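# Move wooden block from bench onto cart floor

## Task

Pick the wooden block up from the bench and put it down lying flat on the floor of the cart, at the end with the handle, next to the profiles. The drop flap must stay open, and anything already in its finished state must still be so at the end. Finish with both hands empty, released and withdrawn from the cart, the robot touching nothing, upright and not leaning.

## Robot and tools

Robot: a Rainbow Robotics RB-Y1. It has a two-wheel drive base with two rear casters, a folding torso (the lower part, called the leg, bends at ankle, knee and hip), a head camera and two 7-joint arms. Each arm ends in a parallel gripper and a wrist camera whose case juts sideways and can collide. The base is 0.58 m wide, extends 0.10 m in front of the wheel axle and 0.57 m behind it, sweeps a 0.58 m radius when spinning in place, and cannot drive sideways.

Frames: everything is in metres in the base frame. Its origin is on the floor between the drive wheels, with x ahead, y to the left and z up. The left_hand and right_hand readouts are the point between each hand's finger pads. The fingers extend along that hand's -z and close along its x. These readouts can be off, especially at full reach or with a load. base_odometry uses the base frame as it was at the start, counts only wheel rotation (so slip looks like travel), and gives heading in rad, positive to the left.

move: one action, plus optional "cameras" (a list drawn from head_camera, left_wrist_camera, right_wrist_camera, all; an empty list returns no images) and "blocking" (default true, which waits until everything is at rest; false returns within about 0.5 s while motion continues). Valid action shapes: base and/or joints, optionally with min_time_s or contact_limits; target alone or with min_time_s; or contact_limits alone. With no action, move just reports the state.
- base: a single velocity command, not a position. Keys are x_m_s (forward speed, 0.005 to 0.4 m/s in either sign, or 0), turn_rad_s (leftward turn rate, 0.02 to 1.509 either sign, or 0) and for_s (0.1 to 5 s). Omitted keys count as 0. Acceleration is 0.4 m/s² (turns 0.5 rad/s²), so coasting adds up to 1 s (3.1 s for turns). Distance travelled is roughly speed times for_s. Whenever |x| + 0.27|turn| is above 0.4, both are scaled down.
- joints: a single dictionary covering both arms, torso and head, keyed by joint name, giving absolute targets in rad (grippers in metres of opening, 0 to 0.1). Ranges: torso_squat_rad 0 to 1.2, torso_shift_rad -0.3 to 0.6, torso_pitch_rad -0.2 to 1.4 (positive bows forward), torso_yaw_rad -1.5 to 1.5 (lift both arms 0.2 rad sideways first). Shoulder pitch ±2.356 (negative brings the arm forward and up). left_shoulder_roll_rad 0 to 3.141, right_shoulder_roll_rad -3.141 to 0 (both lift outward). Shoulder yaw ±2.094, elbow -2.617 to 0.01 (negative bends), forearm roll ±3.141, wrist pitch -1.57 to 1.919, hand roll ±2.705. head_pan_rad ±0.523, head_tilt_rad -0.35 to 1.57 (positive looks down). Combined torso rules: squat+shift ≤ 1.52; squat−shift+pitch ≤ 1.57; shift+0.5pitch−0.4squat ≤ 0.7; shift+0.3pitch−0.5squat ≤ 0.39. Breaking one of these leaves the torso short with status off_target.
- target: an absolute pose for one hand. Give side ("left"/"right"), x, y, z (m, base frame, -3 to 3) and quat_wxyz in the same form the hand readouts use. It is converted once into joint angles, so the path can bow out; chain short steps for long moves. It is checked against the robot's own body only, and cannot run while another move is still going. Status reads reached (within 10 mm and 2°), short (with the remaining error), or refused (with the reason).
- min_time_s: 0.1 to 8, the shortest duration allowed for each arm, head and torso motion.
- contact_limits: per-gripper current cap, left_gripper_m and/or right_gripper_m, 200 to 672.5 mA. It stays in force until changed and scales grip force.

Gripping: command an opening at least 0.005 m narrower than the block. off_target or done both mean it is holding normally. Each arm's rated load is 3 kg.

wait(seconds 0–10, cameras) sends nothing new and returns the state; wait(0) shows how a non-blocking move is progressing. stop brakes every running motion. zoom_image(camera, region [x0,y0,x1,y1], at most 504×504 px) enlarges part of the latest image. read_manual only returns licence text. finished_scene(scene = current number) ends the scene for good; only call it once the block is placed and the robot is clear.

Reading results: base done means the command was sent for its full duration (a fraction shows if cut short), even if the robot was blocked. off_target is a joint resting short of its goal and perhaps still pressing. contact_stop (torso only), time_out and limit_stop_at_<name> halt the entire joint group and discard its targets. After a refused call, or one with an unrequested stop, the rest of that reply's move/wait/finished_scene calls are skipped. "joint command not followed" means the arm-collision check blocked an arm. limit_stop_at_own_body_* is the self-collision guard acting, not contact. lidar_m gives 12 distances in 30° sectors, counter-clockwise from straight ahead, seen at 0.23 m height. motor_effort is wheel load in %; at rest above about 30 usually means pushing on something. Wrist force/torque and external joint torques are raw, offset readings.

Avoid: the base ignores collisions, so stalled wheels cut power for 2 s and can tip the robot if the body snags under furniture. Arms must not strike or squeeze each other (gripper, fingers and camera cases included); with shoulder rolls near 0, forward-swung hands meet, so about 0.5 rad outward roll keeps them apart. Too much torque on any arm joint freezes everything for 10 s. Overheated motors (MOTOR HOT at 65 °C, lockout at 80 °C) come from holding loads or straining, so resend targets after a lockout. Do not drop or toss the block, slam, or shove hard, and do not lean heavy loads far ahead of the wheels. A loose object may occasionally get nudged.

Each tool is called after ">>>" as a command line: name --argument value for each argument, lists and objects as JSON in quotes; but a table of rows of numbers goes row by row, as --pt "numbers of a row", without its own name.

## Session

>>> move

Scene clock: 0.00 s.
Joint torques (N m): no reading
External joint torques (N m): no reading
Motor temperatures (°C): left_arm=[31 28 32 36 35 33 38] | right_arm=[34 31 32 30 36 36 34]
Wrist force (N): no reading
Wrist torque (N m): no reading
Wrist force, peak (N): no reading
base_odometry: x=+0.000 y=+0.000 heading=+0.000
lidar_m: 0.65 0.68 1.56 4.82 1.63 1.14 1.08 1.13 1.47 3.50 0.97 0.70
base_status: not commanded
joint_positions: torso_squat_rad=+0.350 torso_shift_rad=+0.000 torso_pitch_rad=+0.000 torso_yaw_rad=+0.000 left_shoulder_pitch_rad=+0.049 left_shoulder_roll_rad=+0.015 left_shoulder_yaw_rad=+0.041 left_elbow_rad=-0.149 left_forearm_roll_rad=+0.010 left_wrist_pitch_rad=-0.019 left_hand_roll_rad=+0.045 left_gripper_m=+0.099 right_shoulder_pitch_rad=-0.033 right_shoulder_roll_rad=-0.038 right_shoulder_yaw_rad=+0.024 right_elbow_rad=-0.125 right_forearm_roll_rad=-0.047 right_wrist_pitch_rad=+0.032 right_hand_roll_rad=-0.022 right_gripper_m=+0.099 head_pan_rad=+0.000 head_tilt_rad=+0.400
joint_status: not commanded
wheel_motors_off: 0
motor_effort: left_wheel=+0 right_wheel=+0
chest: x=-0.2280 y=+0.0001 z=+1.2475 quat_wxyz=(+1.000, +0.000, +0.000, +0.000) (m; base frame)
left_hand: x=-0.1861 y=+0.2354 z=+0.5638 quat_wxyz=(+0.997, +0.009, -0.062, +0.055) (m; base frame)
right_hand: x=-0.1506 y=-0.2464 z=+0.5666 quat_wxyz=(+0.998, -0.015, -0.063, -0.016) (m; base frame)
pictures: head_camera, left_wrist_camera, right_wrist_camera

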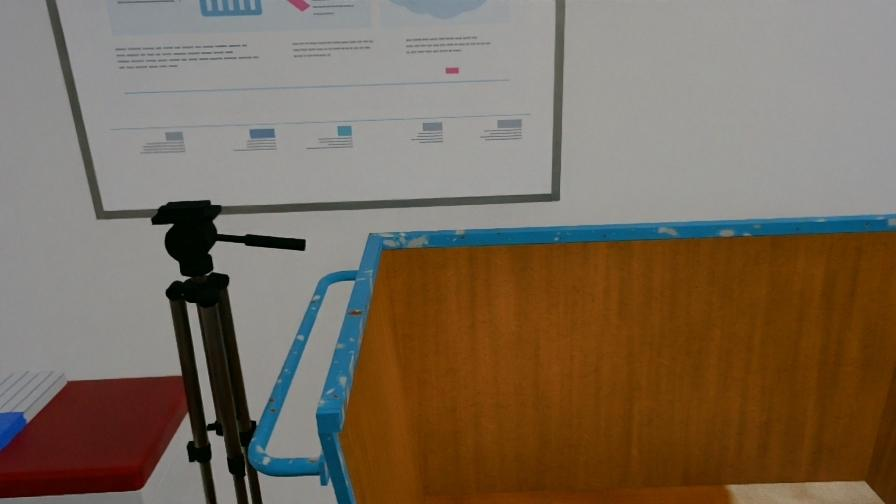

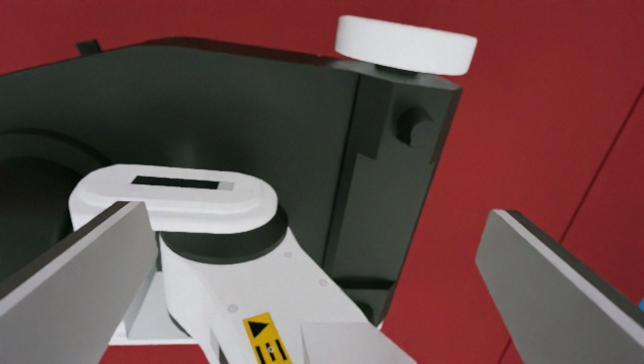

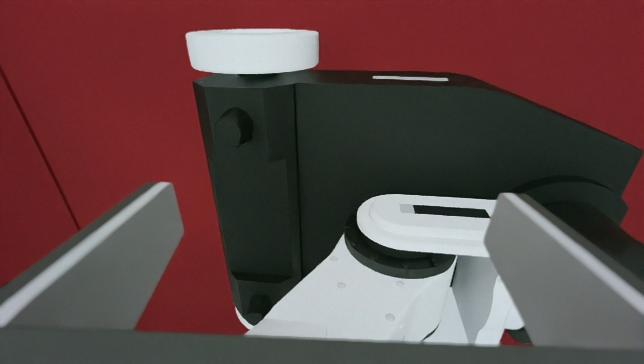

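>>> move --joints '{"head_tilt_rad": 0.9, "head_pan_rad": 0.0}' --cameras '["head_camera"]'

>>> move --joints '{"head_tilt_rad": 0.7, "head_pan_rad": -0.5}' --cameras '["head_camera"]'

>>> move --joints '{"head_tilt_rad": 0.7, "head_pan_rad": 0.5}' --cameras '["head_camera"]'

Scene clock: 2.53 s.
Joint torques (N m): left_arm=[-1 -0.47 0.75 0.05 -0.05 -0.69 -0.06] | right_arm=[-2.26 -1.26 -0.58 0 -0.07 -0.26 -0.04]
External joint torques (N m): left_arm=[-0.37 -1.13 0.71 0.03 -0.06 -0.34 -0.06] | right_arm=[0 0.24 -0.53 0.31 -0.11 0.03 -0.04]
Motor temperatures (°C): left_arm=[31 28 32 36 35 33 38] | right_arm=[34 31 32 30 36 36 34]
Wrist force (N): left_arm=[0.1 1.2 -7.1] | right_arm=[-2.1 0.7 -5.1]
Wrist torque (N m): left_arm=[-0.30 0.14 0.07] | right_arm=[-0.03 -0.12 -0.07]
Wrist force, peak (N): left_arm=[-0.2 1.9 -8.4] | right_arm=[-2.1 1.2 -5.5]
move: done
base_odometry: x=+0.000 y=+0.000 heading=+0.000
lidar_m: 0.65 0.67 1.56 4.83 1.62 1.13 1.08 1.11 1.48 3.51 0.98 0.69
base_status: not commanded
joint_positions: torso_squat_rad=+0.350 torso_shift_rad=+0.000 torso_pitch_rad=+0.000 torso_yaw_rad=+0.000 left_shoulder_pitch_rad=+0.049 left_shoulder_roll_rad=+0.015 left_shoulder_yaw_rad=+0.041 left_elbow_rad=-0.149 left_forearm_roll_rad=+0.010 left_wrist_pitch_rad=-0.019 left_hand_roll_rad=+0.045 left_gripper_m=+0.099 right_shoulder_pitch_rad=-0.033 right_shoulder_roll_rad=-0.038 right_shoulder_yaw_rad=+0.024 right_elbow_rad=-0.125 right_forearm_roll_rad=-0.047 right_wrist_pitch_rad=+0.032 right_hand_roll_rad=-0.022 right_gripper_m=+0.099 head_pan_rad=+0.000 head_tilt_rad=+0.900
joint_status: all done
wheel_motors_off: 0
motor_effort: left_wheel=+0(1) right_wheel=+0(3)
chest: x=-0.2280 y=+0.0001 z=+1.2475 quat_wxyz=(+1.000, +0.000, +0.000, +0.000) (m; base frame)
left_hand: x=-0.1861 y=+0.2354 z=+0.5638 quat_wxyz=(+0.997, +0.009, -0.062, +0.055) (m; base frame)
right_hand: x=-0.1506 y=-0.2464 z=+0.5666 quat_wxyz=(+0.998, -0.015, -0.063, -0.016) (m; base frame)
pictures: head_camera
camera_calibration:
head_camera: T_world_to_cam=[[-0.00752545, -0.999504, -0.0305734, 0.0419166], [-0.746479, 0.0259588, -0.664902, 0.860292], [0.665366, 0.0178187, -0.746305, 1.16253], [0, 0, 0, 1]] pos_world=[-0.131004, -0.00115113, 1.44089]

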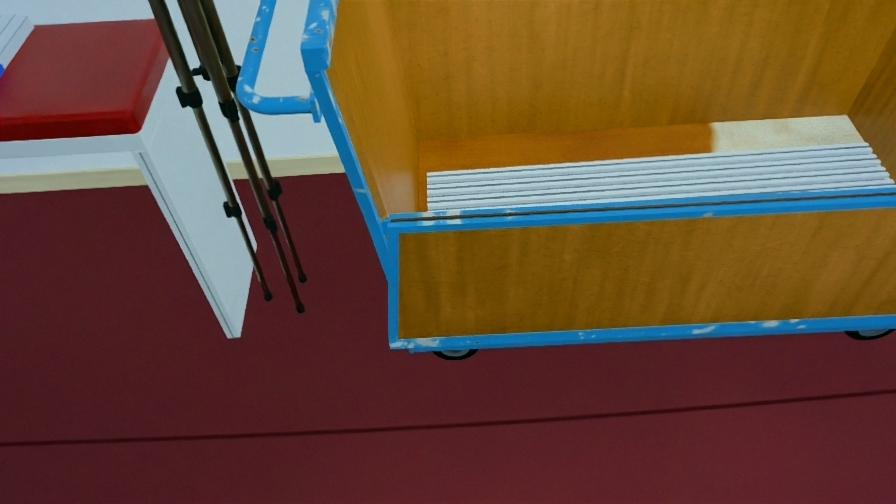

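Scene clock: 3.53 s.
Joint torques (N m): left_arm=[-0.65 -0.32 0.79 0.05 -0.08 -0.63 0.05] | right_arm=[-2.22 -0.92 -0.66 -0.21 -0.12 -0.2 -0.01]
External joint torques (N m): left_arm=[-0.02 -0.98 0.75 0.03 -0.09 -0.27 0.05] | right_arm=[0.04 0.57 -0.62 0.1 -0.16 0.09 -0.01]
Motor temperatures (°C): left_arm=[31 28 32 36 35 33 38] | right_arm=[34 31 32 30 36 36 34]
Wrist force (N): left_arm=[0.3 1.4 -7.2] | right_arm=[-1.5 1.1 -5.0]
Wrist torque (N m): left_arm=[-0.28 0.12 0.08] | right_arm=[-0.09 -0.02 -0.08]
Wrist force, peak (N): left_arm=[-0.2 1.4 -8.4] | right_arm=[-1.6 1.5 -5.6]
move: done
base_odometry: x=+0.000 y=+0.000 heading=+0.000
lidar_m: 0.65 0.68 1.56 4.83 1.61 1.14 1.07 1.13 1.49 3.52 0.99 0.69
base_status: not commanded
joint_positions: torso_squat_rad=+0.350 torso_shift_rad=+0.000 torso_pitch_rad=+0.000 torso_yaw_rad=+0.000 left_shoulder_pitch_rad=+0.049 left_shoulder_roll_rad=+0.015 left_shoulder_yaw_rad=+0.041 left_elbow_rad=-0.149 left_forearm_roll_rad=+0.010 left_wrist_pitch_rad=-0.019 left_hand_roll_rad=+0.045 left_gripper_m=+0.099 right_shoulder_pitch_rad=-0.033 right_shoulder_roll_rad=-0.038 right_shoulder_yaw_rad=+0.024 right_elbow_rad=-0.125 right_forearm_roll_rad=-0.047 right_wrist_pitch_rad=+0.032 right_hand_roll_rad=-0.022 right_gripper_m=+0.099 head_pan_rad=-0.500 head_tilt_rad=+0.700
joint_status: all done
wheel_motors_off: 0
motor_effort: left_wheel=+1(1) right_wheel=-1(2)
chest: x=-0.2280 y=+0.0001 z=+1.2475 quat_wxyz=(+1.000, +0.000, +0.000, +0.000) (m; base frame)
left_hand: x=-0.1861 y=+0.2354 z=+0.5638 quat_wxyz=(+0.997, +0.009, -0.062, +0.055) (m; base frame)
right_hand: x=-0.1506 y=-0.2464 z=+0.5666 quat_wxyz=(+0.998, -0.015, -0.063, -0.016) (m; base frame)
pictures: head_camera
camera_calibration:
head_camera: T_world_to_cam=[[-0.48033, -0.876525, -0.0314285, -0.0542606], [-0.513659, 0.310165, -0.79997, 1.10374], [0.710941, -0.368106, -0.599217, 0.959038], [0, 0, 0, 1]] pos_world=[-0.140939, -0.0368739, 1.45592]

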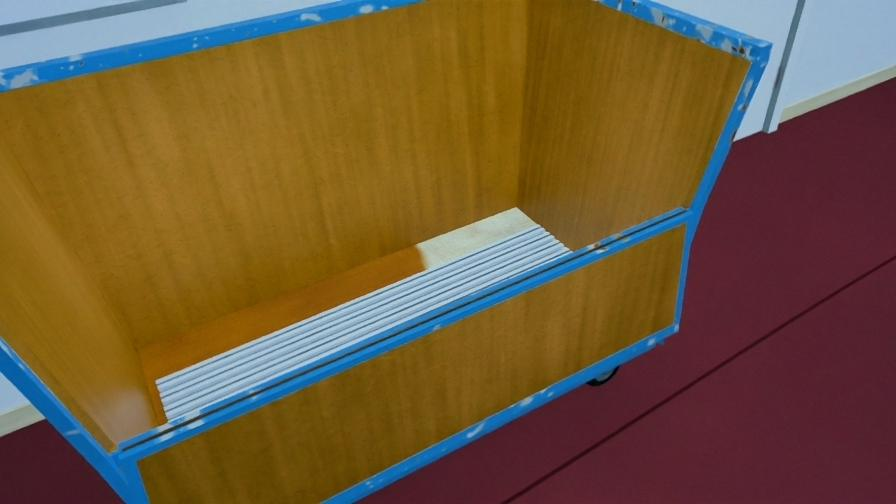

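Scene clock: 4.87 s.
Joint torques (N m): left_arm=[-0.82 -0.36 0.8 0.12 -0.17 -0.63 -0.03] | right_arm=[-2.46 -1.02 -0.71 0.06 -0.06 -0.23 -0.06]
External joint torques (N m): left_arm=[-0.19 -1.02 0.76 0.11 -0.17 -0.27 -0.02] | right_arm=[-0.2 0.47 -0.66 0.37 -0.09 0.06 -0.07]
Motor temperatures (°C): left_arm=[31 28 32 36 35 33 38] | right_arm=[34 31 32 30 36 36 34]
Wrist force (N): left_arm=[0.0 1.2 -7.5] | right_arm=[-1.7 1.5 -4.7]
Wrist torque (N m): left_arm=[-0.27 0.17 0.08] | right_arm=[-0.14 -0.05 -0.10]
Wrist force, peak (N): left_arm=[0.3 1.8 -8.5] | right_arm=[-2.0 1.0 -5.6]
move: done
base_odometry: x=+0.000 y=+0.000 heading=+0.000
lidar_m: 0.65 0.67 1.56 4.83 1.62 1.14 1.07 1.11 1.47 3.51 0.98 0.70
base_status: not commanded
joint_positions: torso_squat_rad=+0.350 torso_shift_rad=+0.000 torso_pitch_rad=+0.000 torso_yaw_rad=+0.000 left_shoulder_pitch_rad=+0.049 left_shoulder_roll_rad=+0.015 left_shoulder_yaw_rad=+0.041 left_elbow_rad=-0.149 left_forearm_roll_rad=+0.010 left_wrist_pitch_rad=-0.019 left_hand_roll_rad=+0.045 left_gripper_m=+0.099 right_shoulder_pitch_rad=-0.033 right_shoulder_roll_rad=-0.038 right_shoulder_yaw_rad=+0.024 right_elbow_rad=-0.125 right_forearm_roll_rad=-0.047 right_wrist_pitch_rad=+0.032 right_hand_roll_rad=-0.022 right_gripper_m=+0.099 head_pan_rad=+0.500 head_tilt_rad=+0.700
joint_status: all done
wheel_motors_off: 0
motor_effort: left_wheel=+1(1) right_wheel=-1(2)
chest: x=-0.2280 y=+0.0001 z=+1.2475 quat_wxyz=(+1.000, +0.000, +0.000, +0.000) (m; base frame)
left_hand: x=-0.1861 y=+0.2354 z=+0.5638 quat_wxyz=(+0.997, +0.009, -0.062, +0.055) (m; base frame)
right_hand: x=-0.1506 y=-0.2464 z=+0.5666 quat_wxyz=(+0.998, -0.015, -0.063, -0.016) (m; base frame)
pictures: head_camera
camera_calibration:
head_camera: T_world_to_cam=[[0.478026, -0.877781, -0.0314978, 0.143225], [-0.53863, -0.264626, -0.799906, 1.09862], [0.693807, 0.399341, -0.599298, 0.955485], [0, 0, 0, 1]] pos_world=[-0.139639, 0.034878, 1.45592]

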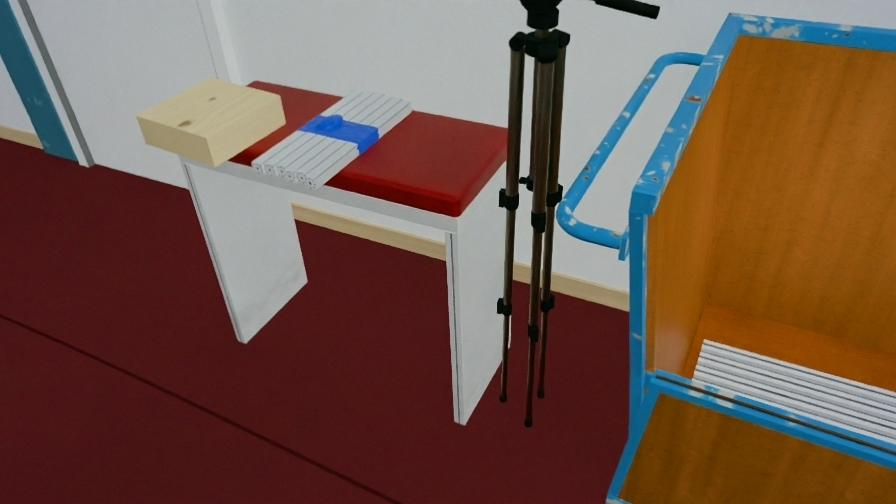

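>>> zoom_image --camera "head_camera" --region '[120, 60, 540, 300]'

>>> move --joints '{"head_tilt_rad": 0.85, "head_pan_rad": -0.3}' --cameras '["head_camera"]'

>>> zoom_image --camera "head_camera" --region '[200, 50, 700, 350]'

Scaled by 1.200 from the camera's 896x504 image, which has a finer 1280x720 frame.

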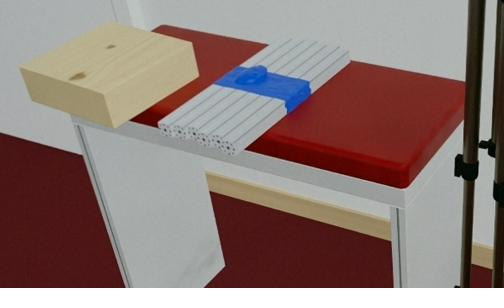

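Scene clock: 7.73 s.
Joint torques (N m): left_arm=[-0.93 -0.1 0.72 0.11 -0.09 -0.58 0.02] | right_arm=[-2.43 -0.68 -0.37 0.13 -0.04 -0.25 -0.05]
External joint torques (N m): left_arm=[-0.3 -0.76 0.67 0.1 -0.09 -0.22 0.02] | right_arm=[-0.17 0.81 -0.32 0.43 -0.08 0.04 -0.05]
Motor temperatures (°C): left_arm=[31 28 32 36 35 33 38] | right_arm=[34 31 32 30 36 36 34]
Wrist force (N): left_arm=[0.3 0.8 -8.1] | right_arm=[-2.0 1.0 -4.9]
Wrist torque (N m): left_arm=[-0.27 0.16 0.08] | right_arm=[-0.10 -0.08 -0.08]
Wrist force, peak (N): left_arm=[0.0 1.5 -8.4] | right_arm=[-1.8 1.2 -5.5]
move: done
base_odometry: x=+0.000 y=+0.000 heading=+0.000
lidar_m: 0.65 0.69 1.55 4.84 1.62 1.14 1.06 1.12 1.47 3.52 0.99 0.69
base_status: not commanded
joint_positions: torso_squat_rad=+0.350 torso_shift_rad=+0.000 torso_pitch_rad=+0.000 torso_yaw_rad=+0.000 left_shoulder_pitch_rad=+0.049 left_shoulder_roll_rad=+0.015 left_shoulder_yaw_rad=+0.041 left_elbow_rad=-0.149 left_forearm_roll_rad=+0.010 left_wrist_pitch_rad=-0.019 left_hand_roll_rad=+0.045 left_gripper_m=+0.099 right_shoulder_pitch_rad=-0.033 right_shoulder_roll_rad=-0.038 right_shoulder_yaw_rad=+0.024 right_elbow_rad=-0.125 right_forearm_roll_rad=-0.047 right_wrist_pitch_rad=+0.032 right_hand_roll_rad=-0.022 right_gripper_m=+0.099 head_pan_rad=-0.300 head_tilt_rad=+0.850
joint_status: all done
wheel_motors_off: 0
motor_effort: left_wheel=+0(1) right_wheel=+1(3)
chest: x=-0.2280 y=+0.0001 z=+1.2475 quat_wxyz=(+1.000, +0.000, +0.000, +0.000) (m; base frame)
left_hand: x=-0.1861 y=+0.2354 z=+0.5638 quat_wxyz=(+0.997, +0.009, -0.062, +0.055) (m; base frame)
right_hand: x=-0.1506 y=-0.2464 z=+0.5666 quat_wxyz=(+0.998, -0.015, -0.063, -0.016) (m; base frame)
pictures: head_camera
camera_calibration:
head_camera: T_world_to_cam=[[-0.301111, -0.953088, -0.0308913, -0.0181171], [-0.672757, 0.235281, -0.701456, 0.928406], [0.675818, -0.190434, -0.712043, 1.11513], [0, 0, 0, 1]] pos_world=[-0.134489, -0.0233446, 1.4447]

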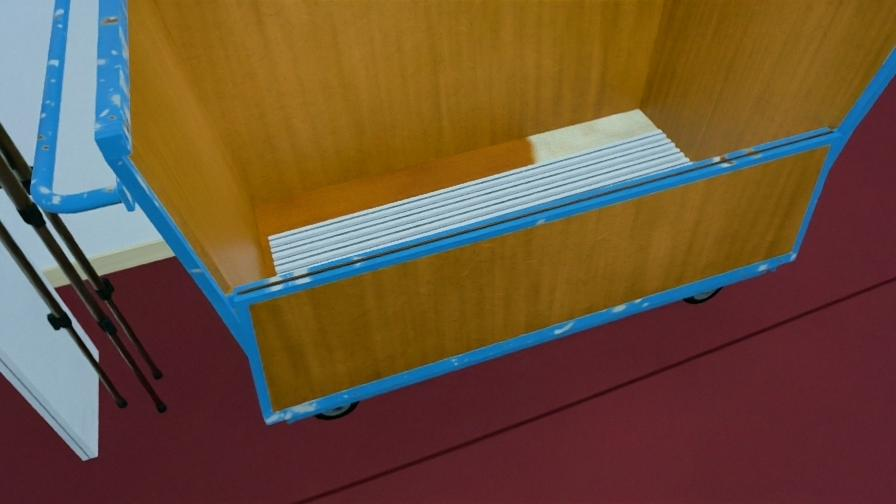

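Scaled by 1.008 from the camera's 896x504 image, which has a finer 1280x720 frame.

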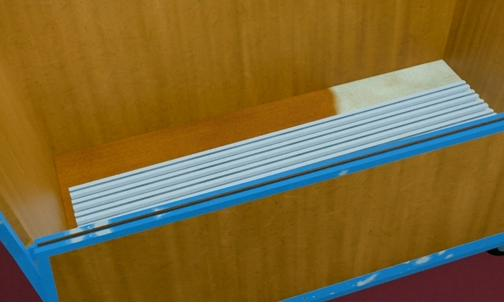

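>>> move --base '{"x_m_s": 0.15, "for_s": 2.0}' --joints '{"torso_squat_rad": 0.05, "torso_pitch_rad": 0.4, "head_tilt_rad": 0.9, "head_pan_rad": 0.0}' --cameras '["head_camera"]'

>>> move --joints '{"head_pan_rad": 0.5, "head_tilt_rad": 0.5}' --cameras '["head_camera"]'

>>> move --joints '{"head_pan_rad": -0.5, "head_tilt_rad": 0.7}' --cameras '["head_camera"]'

Scene clock: 28.13 s.
Joint torques (N m): left_arm=[9.38 -0.1 1.04 4.37 -0.14 0.23 0.02] | right_arm=[9.03 -0.39 -0.59 4.5 -0.13 0.55 -0.08]
External joint torques (N m): left_arm=[-0.77 -0.89 0.9 0.15 -0.14 -0.21 0.01] | right_arm=[0.6 0.88 -0.4 0.82 -0.08 0.09 -0.07]
Motor temperatures (°C): left_arm=[31 28 32 36 35 33 38] | right_arm=[34 31 32 30 36 36 34]
Wrist force (N): left_arm=[2.8 0.6 -7.5] | right_arm=[1.0 0.8 -4.8]
Wrist torque (N m): left_arm=[-0.22 0.34 0.05] | right_arm=[-0.07 0.14 -0.07]
Wrist force, peak (N): left_arm=[2.4 0.9 -8.4] | right_arm=[-2.3 1.5 -5.3]
move: done
base_odometry: x=+0.300 y=+0.000 heading=+0.000
lidar_m: 0.35 0.37 0.81 3.85 2.08 1.45 1.37 1.43 1.88 4.49 0.53 0.37
base_status: done (sent for 2 of 2 s)
joint_positions: torso_squat_rad=+0.050 torso_shift_rad=+0.000 torso_pitch_rad=+0.400 torso_yaw_rad=+0.000 left_shoulder_pitch_rad=+0.049 left_shoulder_roll_rad=+0.015 left_shoulder_yaw_rad=+0.041 left_elbow_rad=-0.149 left_forearm_roll_rad=+0.010 left_wrist_pitch_rad=-0.019 left_hand_roll_rad=+0.045 left_gripper_m=+0.099 right_shoulder_pitch_rad=-0.033 right_shoulder_roll_rad=-0.038 right_shoulder_yaw_rad=+0.024 right_elbow_rad=-0.125 right_forearm_roll_rad=-0.047 right_wrist_pitch_rad=+0.032 right_hand_roll_rad=-0.022 right_gripper_m=+0.099 head_pan_rad=+0.000 head_tilt_rad=+0.900
joint_status: all done
wheel_motors_off: 0
motor_effort: left_wheel=+0(55) right_wheel=-1(29)
chest: x=-0.1075 y=+0.0001 z=+1.2646 quat_wxyz=(+0.980, +0.000, +0.199, +0.000) (m; base frame)
left_hand: x=-0.3351 y=+0.2354 z=+0.6186 quat_wxyz=(+0.989, +0.019, +0.138, +0.052) (m; base frame)
right_hand: x=-0.3013 y=-0.2464 z=+0.6073 quat_wxyz=(+0.990, -0.018, +0.137, -0.013) (m; base frame)
pictures: head_camera
camera_calibration:
head_camera: T_world_to_cam=[[-0.0189669, -0.999503, -0.0251642, 0.0352898], [-0.946507, 0.0260587, -0.321629, 0.506094], [0.322125, 0.0177178, -0.946531, 1.31138], [0, 0, 0, 1]] pos_world=[0.0572634, -0.00115057, 1.40492]

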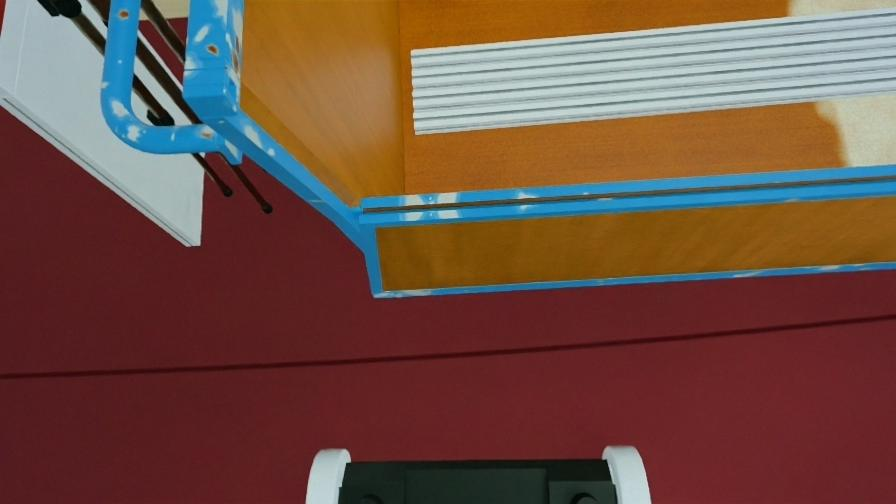

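Scene clock: 29.13 s.
Joint torques (N m): left_arm=[9.39 -0.15 0.65 4.59 -0.07 0.2 -0.06] | right_arm=[8.94 -0.55 -0.75 4.54 -0.18 0.62 -0.02]
External joint torques (N m): left_arm=[-0.76 -0.93 0.51 0.37 -0.07 -0.24 -0.07] | right_arm=[0.51 0.72 -0.55 0.86 -0.12 0.15 -0.01]
Motor temperatures (°C): left_arm=[31 28 32 36 35 33 38] | right_arm=[34 31 32 30 36 36 34]
Wrist force (N): left_arm=[2.8 0.9 -7.6] | right_arm=[0.6 1.2 -4.8]
Wrist torque (N m): left_arm=[-0.29 0.31 0.02] | right_arm=[-0.09 0.08 -0.06]
Wrist force, peak (N): left_arm=[3.1 1.3 -7.8] | right_arm=[1.1 1.2 -5.1]
move: done
base_odometry: x=+0.300 y=+0.000 heading=+0.000
lidar_m: 0.35 0.36 0.80 3.82 2.06 1.44 1.37 1.43 1.89 4.49 0.55 0.37
base_status: not commanded
joint_positions: torso_squat_rad=+0.050 torso_shift_rad=+0.000 torso_pitch_rad=+0.400 torso_yaw_rad=+0.000 left_shoulder_pitch_rad=+0.049 left_shoulder_roll_rad=+0.015 left_shoulder_yaw_rad=+0.041 left_elbow_rad=-0.149 left_forearm_roll_rad=+0.010 left_wrist_pitch_rad=-0.019 left_hand_roll_rad=+0.045 left_gripper_m=+0.099 right_shoulder_pitch_rad=-0.033 right_shoulder_roll_rad=-0.038 right_shoulder_yaw_rad=+0.024 right_elbow_rad=-0.125 right_forearm_roll_rad=-0.047 right_wrist_pitch_rad=+0.032 right_hand_roll_rad=-0.022 right_gripper_m=+0.099 head_pan_rad=+0.500 head_tilt_rad=+0.500
joint_status: all done
wheel_motors_off: 0
motor_effort: left_wheel=-1(1) right_wheel=+0(3)
chest: x=-0.1075 y=+0.0001 z=+1.2646 quat_wxyz=(+0.980, +0.000, +0.199, +0.000) (m; base frame)
left_hand: x=-0.3351 y=+0.2354 z=+0.6186 quat_wxyz=(+0.989, +0.019, +0.138, +0.052) (m; base frame)
right_hand: x=-0.3013 y=-0.2464 z=+0.6073 quat_wxyz=(+0.990, -0.018, +0.137, -0.013) (m; base frame)
pictures: head_camera
camera_calibration:
head_camera: T_world_to_cam=[[0.433207, -0.8748, -0.216926, 0.315572], [-0.709691, -0.182722, -0.680405, 1.02502], [0.555581, 0.448706, -0.699994, 0.958443], [0, 0, 0, 1]] pos_world=[0.0582494, 0.0332981, 1.43679]

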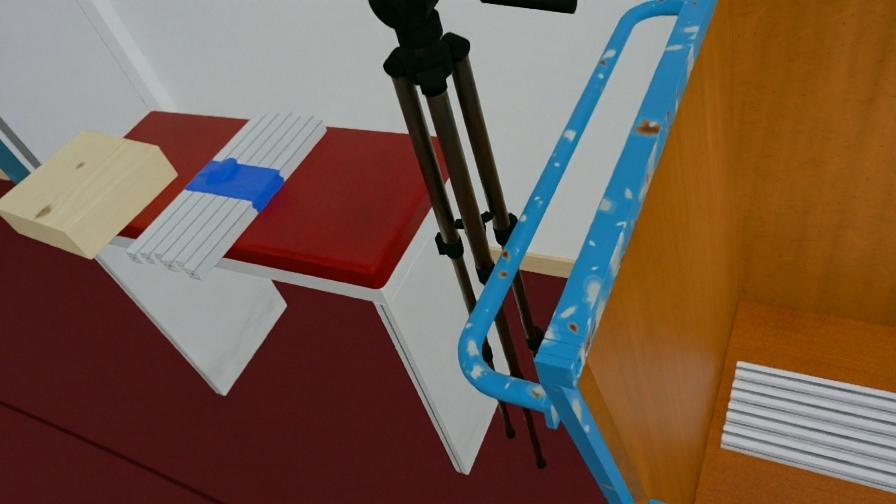

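Scene clock: 30.47 s.
Joint torques (N m): left_arm=[9.21 0.04 0.65 4.37 0.02 0.26 0.01] | right_arm=[9.21 -0.53 -0.46 4.62 -0.17 0.58 -0.06]
External joint torques (N m): left_arm=[-0.94 -0.74 0.51 0.15 0.02 -0.18 -0.01] | right_arm=[0.79 0.74 -0.27 0.94 -0.11 0.12 -0.05]
Motor temperatures (°C): left_arm=[31 28 32 36 35 33 38] | right_arm=[34 31 32 30 36 36 34]
Wrist force (N): left_arm=[2.5 1.1 -7.4] | right_arm=[0.3 0.8 -4.4]
Wrist torque (N m): left_arm=[-0.29 0.27 0.09] | right_arm=[-0.04 0.02 -0.07]
Wrist force, peak (N): left_arm=[3.1 1.0 -8.1] | right_arm=[0.7 1.4 -5.4]
move: done
base_odometry: x=+0.300 y=+0.000 heading=+0.000
lidar_m: 0.35 0.37 0.79 3.84 2.08 1.45 1.38 1.43 1.89 4.49 0.54 0.38
base_status: not commanded
joint_positions: torso_squat_rad=+0.050 torso_shift_rad=+0.000 torso_pitch_rad=+0.400 torso_yaw_rad=+0.000 left_shoulder_pitch_rad=+0.049 left_shoulder_roll_rad=+0.015 left_shoulder_yaw_rad=+0.041 left_elbow_rad=-0.149 left_forearm_roll_rad=+0.010 left_wrist_pitch_rad=-0.019 left_hand_roll_rad=+0.045 left_gripper_m=+0.099 right_shoulder_pitch_rad=-0.033 right_shoulder_roll_rad=-0.038 right_shoulder_yaw_rad=+0.024 right_elbow_rad=-0.125 right_forearm_roll_rad=-0.047 right_wrist_pitch_rad=+0.032 right_hand_roll_rad=-0.022 right_gripper_m=+0.099 head_pan_rad=-0.500 head_tilt_rad=+0.700
joint_status: all done
wheel_motors_off: 0
motor_effort: left_wheel=-1(1) right_wheel=+1(3)
chest: x=-0.1075 y=+0.0001 z=+1.2646 quat_wxyz=(+0.980, +0.000, +0.199, +0.000) (m; base frame)
left_hand: x=-0.3351 y=+0.2354 z=+0.6186 quat_wxyz=(+0.989, +0.019, +0.138, +0.052) (m; base frame)
right_hand: x=-0.3013 y=-0.2464 z=+0.6073 quat_wxyz=(+0.990, -0.018, +0.137, -0.013) (m; base frame)
pictures: head_camera
camera_calibration:
head_camera: T_world_to_cam=[[-0.454691, -0.876512, 0.15806, -0.232674], [-0.784602, 0.31021, -0.536815, 0.817491], [0.421493, -0.368099, -0.828762, 1.1428], [0, 0, 0, 1]] pos_world=[0.0539297, -0.0368738, 1.42272]

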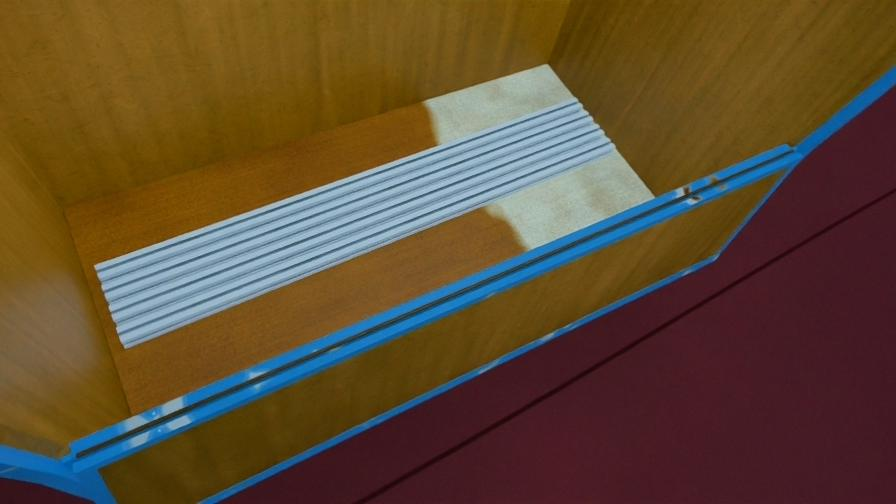

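>>> move --base '{"x_m_s": -0.2, "for_s": 1.5}' --joints '{"torso_squat_rad": 0.35, "torso_pitch_rad": 0.0, "head_pan_rad": 0.0, "head_tilt_rad": 0.5}' --cameras '[]'

>>> move --base '{"turn_rad_s": 0.5, "for_s": 3.1416}' --cameras '["head_camera"]'

>>> move --base '{"x_m_s": 0.3, "for_s": 4.1}' --cameras '[]'

>>> move --base '{"turn_rad_s": -0.5, "for_s": 3.1416}' --joints '{"head_pan_rad": 0.0, "head_tilt_rad": 0.9}' --cameras '["head_camera"]'

Scene clock: 47.03 s.
Joint torques (N m): left_arm=[-1.39 -0.38 0.65 0.16 -0.04 -0.59 0] | right_arm=[-2 -0.39 -0.72 0.06 -0.07 -0.31 0.07]
External joint torques (N m): left_arm=[-0.76 -1.04 0.61 0.15 -0.04 -0.24 0.01] | right_arm=[0.26 1.1 -0.68 0.37 -0.1 -0.02 0.07]
Motor temperatures (°C): left_arm=[31 28 32 36 35 33 38] | right_arm=[34 31 32 30 36 36 34]
Wrist force (N): left_arm=[-0.5 1.7 -7.6] | right_arm=[-2.2 0.8 -5.0]
Wrist torque (N m): left_arm=[-0.38 0.07 0.05] | right_arm=[-0.05 -0.09 -0.07]
Wrist force, peak (N): left_arm=[3.2 0.9 -8.2] | right_arm=[-1.8 1.0 -5.3]
move: done
base_odometry: x=+0.000 y=+0.000 heading=+0.000
lidar_m: 0.65 0.67 1.55 4.84 1.61 1.14 1.08 1.12 1.47 3.52 0.99 0.69
base_status: done (sent for 1.5 of 1.5 s)
joint_positions: torso_squat_rad=+0.350 torso_shift_rad=+0.000 torso_pitch_rad=+0.000 torso_yaw_rad=+0.000 left_shoulder_pitch_rad=+0.049 left_shoulder_roll_rad=+0.015 left_shoulder_yaw_rad=+0.041 left_elbow_rad=-0.149 left_forearm_roll_rad=+0.010 left_wrist_pitch_rad=-0.019 left_hand_roll_rad=+0.045 left_gripper_m=+0.099 right_shoulder_pitch_rad=-0.033 right_shoulder_roll_rad=-0.038 right_shoulder_yaw_rad=+0.024 right_elbow_rad=-0.125 right_forearm_roll_rad=-0.047 right_wrist_pitch_rad=+0.032 right_hand_roll_rad=-0.022 right_gripper_m=+0.099 head_pan_rad=+0.000 head_tilt_rad=+0.500
joint_status: all done
wheel_motors_off: 0
motor_effort: left_wheel=-4(25) right_wheel=-13(26)
chest: x=-0.2280 y=+0.0001 z=+1.2475 quat_wxyz=(+1.000, +0.000, +0.000, +0.000) (m; base frame)
left_hand: x=-0.1862 y=+0.2354 z=+0.5638 quat_wxyz=(+0.997, +0.009, -0.062, +0.055) (m; base frame)
right_hand: x=-0.1505 y=-0.2464 z=+0.5666 quat_wxyz=(+0.998, -0.015, -0.063, -0.016) (m; base frame)
pictures: none
No camera images: "cameras" was empty.

Scene clock: 51.50 s.
Joint torques (N m): left_arm=[-1.19 -0.22 0.75 -0.03 -0.03 -0.55 0] | right_arm=[-2.24 -0.83 -0.62 0.02 -0.1 -0.3 -0.09]
External joint torques (N m): left_arm=[-0.56 -0.89 0.7 -0.04 -0.03 -0.19 0.01] | right_arm=[0.02 0.66 -0.57 0.33 -0.14 0 -0.1]
Motor temperatures (°C): left_arm=[31 28 32 36 35 33 38] | right_arm=[34 31 32 30 36 36 34]
Wrist force (N): left_arm=[0.2 1.2 -7.6] | right_arm=[-1.9 1.0 -5.0]
Wrist torque (N m): left_arm=[-0.30 0.14 0.04] | right_arm=[-0.10 -0.10 -0.09]
Wrist force, peak (N): left_arm=[-0.1 1.1 -8.3] | right_arm=[-2.3 1.4 -5.4]
move: done
base_odometry: x=+0.000 y=+0.000 heading=+1.566
lidar_m: 4.93 1.61 1.12 1.07 1.11 1.46 3.56 1.00 0.70 0.66 1.01 1.56
base_status: done (sent for 3.13 of 3.13 s)
joint_positions: torso_squat_rad=+0.350 torso_shift_rad=+0.000 torso_pitch_rad=+0.000 torso_yaw_rad=+0.000 left_shoulder_pitch_rad=+0.049 left_shoulder_roll_rad=+0.015 left_shoulder_yaw_rad=+0.041 left_elbow_rad=-0.149 left_forearm_roll_rad=+0.010 left_wrist_pitch_rad=-0.019 left_hand_roll_rad=+0.045 left_gripper_m=+0.099 right_shoulder_pitch_rad=-0.033 right_shoulder_roll_rad=-0.038 right_shoulder_yaw_rad=+0.024 right_elbow_rad=-0.125 right_forearm_roll_rad=-0.047 right_wrist_pitch_rad=+0.032 right_hand_roll_rad=-0.022 right_gripper_m=+0.099 head_pan_rad=+0.000 head_tilt_rad=+0.500
joint_status: not commanded
wheel_motors_off: 0
motor_effort: left_wheel=+5(48) right_wheel=+20(36)
chest: x=-0.2280 y=+0.0001 z=+1.2475 quat_wxyz=(+1.000, +0.000, +0.000, +0.000) (m; base frame)
left_hand: x=-0.1862 y=+0.2354 z=+0.5639 quat_wxyz=(+0.997, +0.009, -0.062, +0.055) (m; base frame)
right_hand: x=-0.1505 y=-0.2464 z=+0.5666 quat_wxyz=(+0.998, -0.015, -0.063, -0.016) (m; base frame)
pictures: head_camera
camera_calibration:
head_camera: T_world_to_cam=[[0.00497633, -0.999504, -0.0310917, 0.0451441], [-0.428579, 0.02596, -0.903131, 1.27067], [0.903491, 0.0178195, -0.428237, 0.751211], [0, 0, 0, 1]] pos_world=[-0.134354, -0.00125113, 1.47068]

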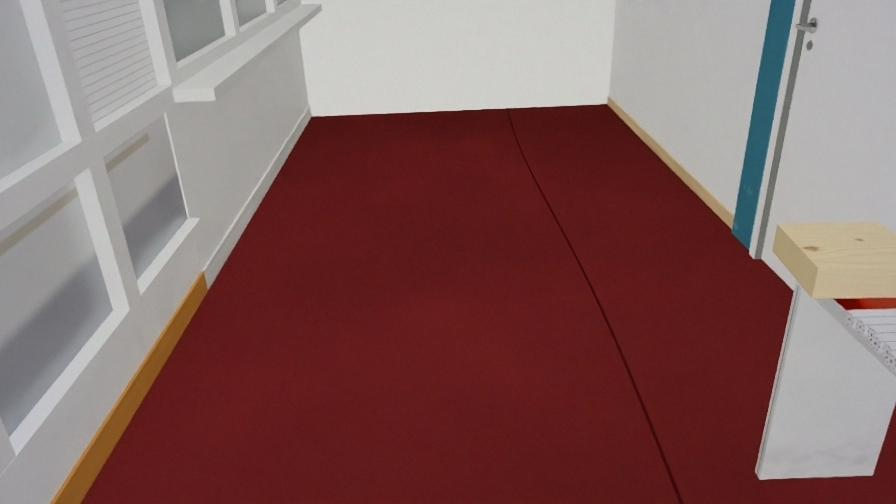

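Scene clock: 56.77 s.
Joint torques (N m): left_arm=[-0.39 0.17 0.6 -0.06 -0.09 -0.59 0] | right_arm=[-1.94 -0.89 -0.81 0.21 -0.21 -0.18 -0.02]
External joint torques (N m): left_arm=[0.23 -0.49 0.56 -0.08 -0.09 -0.23 0] | right_arm=[0.32 0.6 -0.76 0.52 -0.25 0.11 -0.02]
Motor temperatures (°C): left_arm=[31 28 32 36 35 33 38] | right_arm=[34 31 32 30 36 36 34]
Wrist force (N): left_arm=[-0.1 1.0 -8.2] | right_arm=[-1.8 1.4 -4.7]
Wrist torque (N m): left_arm=[-0.24 0.13 0.08] | right_arm=[-0.13 -0.06 -0.07]
Wrist force, peak (N): left_arm=[0.1 1.9 -8.4] | right_arm=[-1.8 1.2 -5.6]
move: done
base_odometry: x=+0.004 y=+1.230 heading=+1.568
lidar_m: 4.39 1.70 1.20 1.13 1.15 1.55 3.75 1.26 1.04 0.82 1.45 1.92
base_status: done (sent for 4.1 of 4.1 s)
joint_positions: torso_squat_rad=+0.350 torso_shift_rad=+0.000 torso_pitch_rad=+0.000 torso_yaw_rad=+0.000 left_shoulder_pitch_rad=+0.049 left_shoulder_roll_rad=+0.015 left_shoulder_yaw_rad=+0.041 left_elbow_rad=-0.149 left_forearm_roll_rad=+0.010 left_wrist_pitch_rad=-0.019 left_hand_roll_rad=+0.045 left_gripper_m=+0.099 right_shoulder_pitch_rad=-0.033 right_shoulder_roll_rad=-0.038 right_shoulder_yaw_rad=+0.024 right_elbow_rad=-0.125 right_forearm_roll_rad=-0.047 right_wrist_pitch_rad=+0.032 right_hand_roll_rad=-0.022 right_gripper_m=+0.099 head_pan_rad=+0.000 head_tilt_rad=+0.500
joint_status: not commanded
wheel_motors_off: 0
motor_effort: left_wheel=+17(48) right_wheel=-18(47)
chest: x=-0.2279 y=+0.0001 z=+1.2475 quat_wxyz=(+1.000, +0.000, +0.000, +0.000) (m; base frame)
left_hand: x=-0.1861 y=+0.2354 z=+0.5639 quat_wxyz=(+0.997, +0.009, -0.062, +0.055) (m; base frame)
right_hand: x=-0.1505 y=-0.2464 z=+0.5666 quat_wxyz=(+0.998, -0.015, -0.062, -0.016) (m; base frame)
pictures: none
No camera images: "cameras" was empty.

Scene clock: 61.23 s.
Joint torques (N m): left_arm=[-0.56 0.03 0.55 -0.01 0.01 -0.59 -0.06] | right_arm=[-2.45 -0.73 -0.76 0 -0.1 -0.19 -0.05]
External joint torques (N m): left_arm=[0.07 -0.63 0.51 -0.02 0.01 -0.24 -0.05] | right_arm=[-0.19 0.76 -0.71 0.31 -0.14 0.11 -0.05]
Motor temperatures (°C): left_arm=[31 28 32 36 35 33 38] | right_arm=[34 31 32 30 36 36 34]
Wrist force (N): left_arm=[0.3 1.4 -7.7] | right_arm=[-2.0 1.1 -5.3]
Wrist torque (N m): left_arm=[-0.35 0.15 0.08] | right_arm=[-0.13 -0.07 -0.09]
Wrist force, peak (N): left_arm=[0.0 1.6 -8.2] | right_arm=[-2.1 1.2 -5.4]
move: done
base_odometry: x=+0.004 y=+1.230 heading=+0.002
lidar_m: 0.81 1.47 1.91 4.39 1.71 1.21 1.13 1.18 1.55 3.70 1.25 1.04
base_status: done (sent for 3.13 of 3.13 s)
joint_positions: torso_squat_rad=+0.350 torso_shift_rad=+0.000 torso_pitch_rad=+0.000 torso_yaw_rad=+0.000 left_shoulder_pitch_rad=+0.049 left_shoulder_roll_rad=+0.015 left_shoulder_yaw_rad=+0.041 left_elbow_rad=-0.149 left_forearm_roll_rad=+0.010 left_wrist_pitch_rad=-0.019 left_hand_roll_rad=+0.045 left_gripper_m=+0.099 right_shoulder_pitch_rad=-0.033 right_shoulder_roll_rad=-0.038 right_shoulder_yaw_rad=+0.024 right_elbow_rad=-0.125 right_forearm_roll_rad=-0.047 right_wrist_pitch_rad=+0.032 right_hand_roll_rad=-0.022 right_gripper_m=+0.099 head_pan_rad=+0.000 head_tilt_rad=+0.900
joint_status: all done
wheel_motors_off: 0
motor_effort: left_wheel=+23(44) right_wheel=+3(51)
chest: x=-0.2280 y=+0.0001 z=+1.2475 quat_wxyz=(+1.000, +0.000, +0.000, +0.000) (m; base frame)
left_hand: x=-0.1861 y=+0.2354 z=+0.5639 quat_wxyz=(+0.997, +0.009, -0.062, +0.055) (m; base frame)
right_hand: x=-0.1505 y=-0.2464 z=+0.5666 quat_wxyz=(+0.998, -0.015, -0.063, -0.016) (m; base frame)
pictures: head_camera
camera_calibration:
head_camera: T_world_to_cam=[[-0.00760343, -0.999502, -0.0306411, 0.041905], [-0.74653, 0.0260606, -0.664841, 0.860275], [0.665308, 0.0178194, -0.746356, 1.16253], [0, 0, 0, 1]] pos_world=[-0.130904, -0.00125083, 1.44089]

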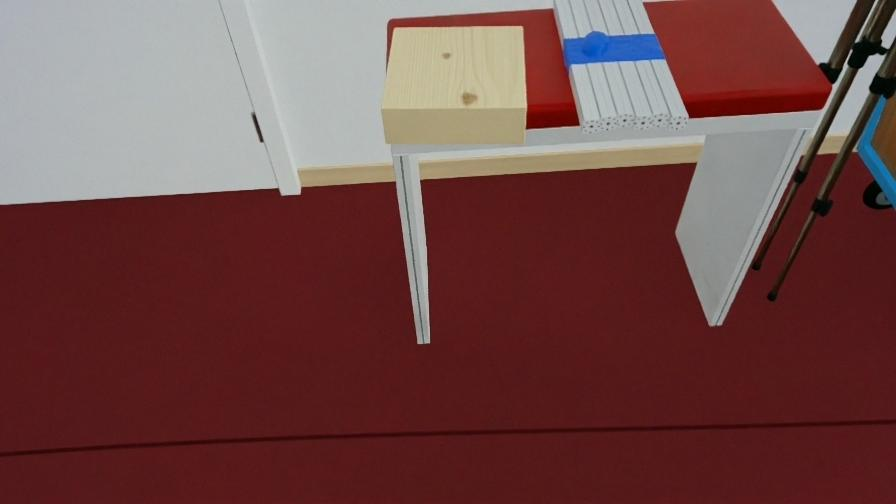

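>>> move --base '{"x_m_s": 0.2, "for_s": 1.25}' --cameras '["head_camera"]'

>>> zoom_image --camera "head_camera" --region '[330, 60, 750, 300]'

Scene clock: 64.33 s.
Joint torques (N m): left_arm=[-0.35 -0.22 0.87 0.01 -0.12 -0.52 -0.13] | right_arm=[-1.9 -0.78 -0.6 0.2 -0.08 -0.3 0.09]
External joint torques (N m): left_arm=[0.28 -0.88 0.83 0 -0.12 -0.16 -0.12] | right_arm=[0.35 0.72 -0.55 0.51 -0.12 -0.01 0.08]
Motor temperatures (°C): left_arm=[31 28 32 36 35 33 38] | right_arm=[34 31 32 30 36 36 34]
Wrist force (N): left_arm=[0.7 1.3 -8.0] | right_arm=[-1.5 1.7 -4.8]
Wrist torque (N m): left_arm=[-0.28 0.19 0.12] | right_arm=[-0.16 -0.02 -0.11]
Wrist force, peak (N): left_arm=[-0.1 1.3 -8.3] | right_arm=[-2.2 0.9 -5.3]
move: done
base_odometry: x=+0.258 y=+1.230 heading=+0.001
lidar_m: 0.56 1.21 1.55 3.81 2.10 1.45 1.39 1.42 1.89 1.71 0.84 0.83
base_status: done (sent for 1.27 of 1.27 s)
joint_positions: torso_squat_rad=+0.350 torso_shift_rad=+0.000 torso_pitch_rad=+0.000 torso_yaw_rad=+0.000 left_shoulder_pitch_rad=+0.049 left_shoulder_roll_rad=+0.015 left_shoulder_yaw_rad=+0.041 left_elbow_rad=-0.149 left_forearm_roll_rad=+0.010 left_wrist_pitch_rad=-0.019 left_hand_roll_rad=+0.045 left_gripper_m=+0.099 right_shoulder_pitch_rad=-0.033 right_shoulder_roll_rad=-0.038 right_shoulder_yaw_rad=+0.024 right_elbow_rad=-0.125 right_forearm_roll_rad=-0.047 right_wrist_pitch_rad=+0.032 right_hand_roll_rad=-0.022 right_gripper_m=+0.099 head_pan_rad=+0.000 head_tilt_rad=+0.900
joint_status: not commanded
wheel_motors_off: 0
motor_effort: left_wheel=-12(50) right_wheel=+15(48)
chest: x=-0.2280 y=+0.0001 z=+1.2475 quat_wxyz=(+1.000, +0.000, +0.000, +0.000) (m; base frame)
left_hand: x=-0.1861 y=+0.2354 z=+0.5639 quat_wxyz=(+0.997, +0.009, -0.062, +0.055) (m; base frame)
right_hand: x=-0.1505 y=-0.2464 z=+0.5666 quat_wxyz=(+0.998, -0.015, -0.063, -0.016) (m; base frame)
pictures: head_camera
camera_calibration:
head_camera: T_world_to_cam=[[-0.00760343, -0.999502, -0.0306411, 0.041905], [-0.74653, 0.0260606, -0.664841, 0.860275], [0.665308, 0.0178194, -0.746356, 1.16253], [0, 0, 0, 1]] pos_world=[-0.130904, -0.00125083, 1.44089]

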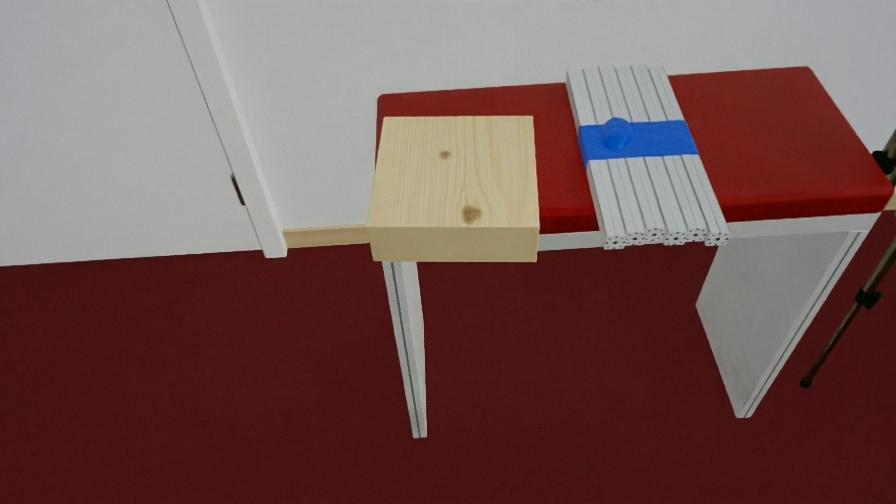

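Scaled by 1.200 from the camera's 896x504 image, which has a finer 1280x720 frame.

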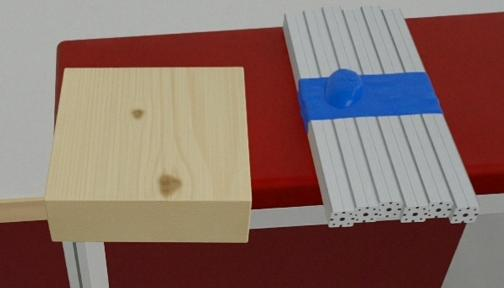

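>>> move --joints '{"torso_squat_rad": 0.0, "torso_shift_rad": 0.2, "torso_pitch_rad": 0.57, "head_tilt_rad": 0.5, "left_shoulder_roll_rad": 0.35, "right_shoulder_roll_rad": -0.35, "left_gripper_m": 0.06, "right_gripper_m": 0.06}' --cameras '["head_camera"]'

Scene clock: 108.33 s.
Joint torques (N m): left_arm=[13.78 6.23 1.63 5.92 -0.09 0.58 0.09] | right_arm=[13.57 -7.11 -1.52 6.19 -0.06 0.81 -0.22]
External joint torques (N m): left_arm=[-1.45 -2.32 0.9 0.17 -0.13 -0.18 0.06] | right_arm=[0.28 1.39 -0.86 0.89 0.03 0.04 -0.19]
Motor temperatures (°C): left_arm=[31 28 32 36 35 33 38] | right_arm=[34 30 32 30 36 36 34]
Wrist force (N): left_arm=[4.3 -0.8 -6.9] | right_arm=[1.8 2.7 -4.2]
Wrist torque (N m): left_arm=[-0.18 0.44 0.05] | right_arm=[-0.16 0.16 -0.08]
Wrist force, peak (N): left_arm=[0.5 1.2 -8.8] | right_arm=[-1.8 3.2 -5.2]
move: done
base_odometry: x=+0.258 y=+1.230 heading=+0.001
lidar_m: 0.56 1.21 1.58 3.83 2.10 1.46 1.39 1.44 1.89 1.70 0.84 0.84
base_status: not commanded
joint_positions: torso_squat_rad=+0.000 torso_shift_rad=+0.200 torso_pitch_rad=+0.570 torso_yaw_rad=+0.000 left_shoulder_pitch_rad=+0.049 left_shoulder_roll_rad=+0.350 left_shoulder_yaw_rad=+0.041 left_elbow_rad=-0.149 left_forearm_roll_rad=+0.010 left_wrist_pitch_rad=-0.019 left_hand_roll_rad=+0.045 left_gripper_m=+0.060 right_shoulder_pitch_rad=-0.033 right_shoulder_roll_rad=-0.350 right_shoulder_yaw_rad=+0.024 right_elbow_rad=-0.125 right_forearm_roll_rad=-0.047 right_wrist_pitch_rad=+0.032 right_hand_roll_rad=-0.022 right_gripper_m=+0.060 head_pan_rad=+0.000 head_tilt_rad=+0.500
joint_status: all done
wheel_motors_off: 0
motor_effort: left_wheel=-10(13) right_wheel=+9(17)
chest: x=+0.0781 y=+0.0001 z=+1.2270 quat_wxyz=(+0.960, +0.000, +0.281, +0.000) (m; base frame)
left_hand: x=-0.2318 y=+0.4852 z=+0.6698 quat_wxyz=(+0.961, +0.178, +0.212, -0.014) (m; base frame)
right_hand: x=-0.1987 y=-0.4796 z=+0.6495 quat_wxyz=(+0.962, -0.167, +0.213, +0.037) (m; base frame)
pictures: head_camera
camera_calibration:
head_camera: T_world_to_cam=[[-0.0126799, -0.999501, -0.0289134, 0.0417158], [-0.848243, 0.0260628, -0.528966, 0.957062], [0.529456, 0.0178184, -0.848151, 1.01031], [0, 0, 0, 1]] pos_world=[0.277435, -0.00125082, 1.36436]

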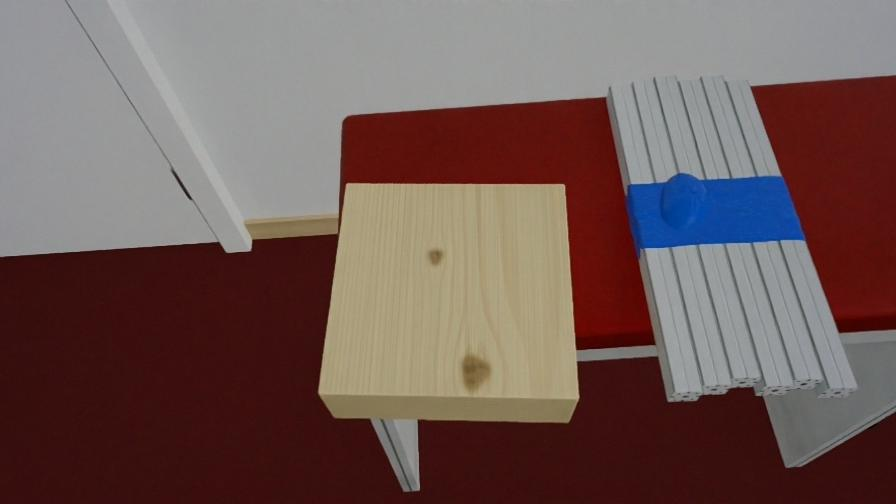

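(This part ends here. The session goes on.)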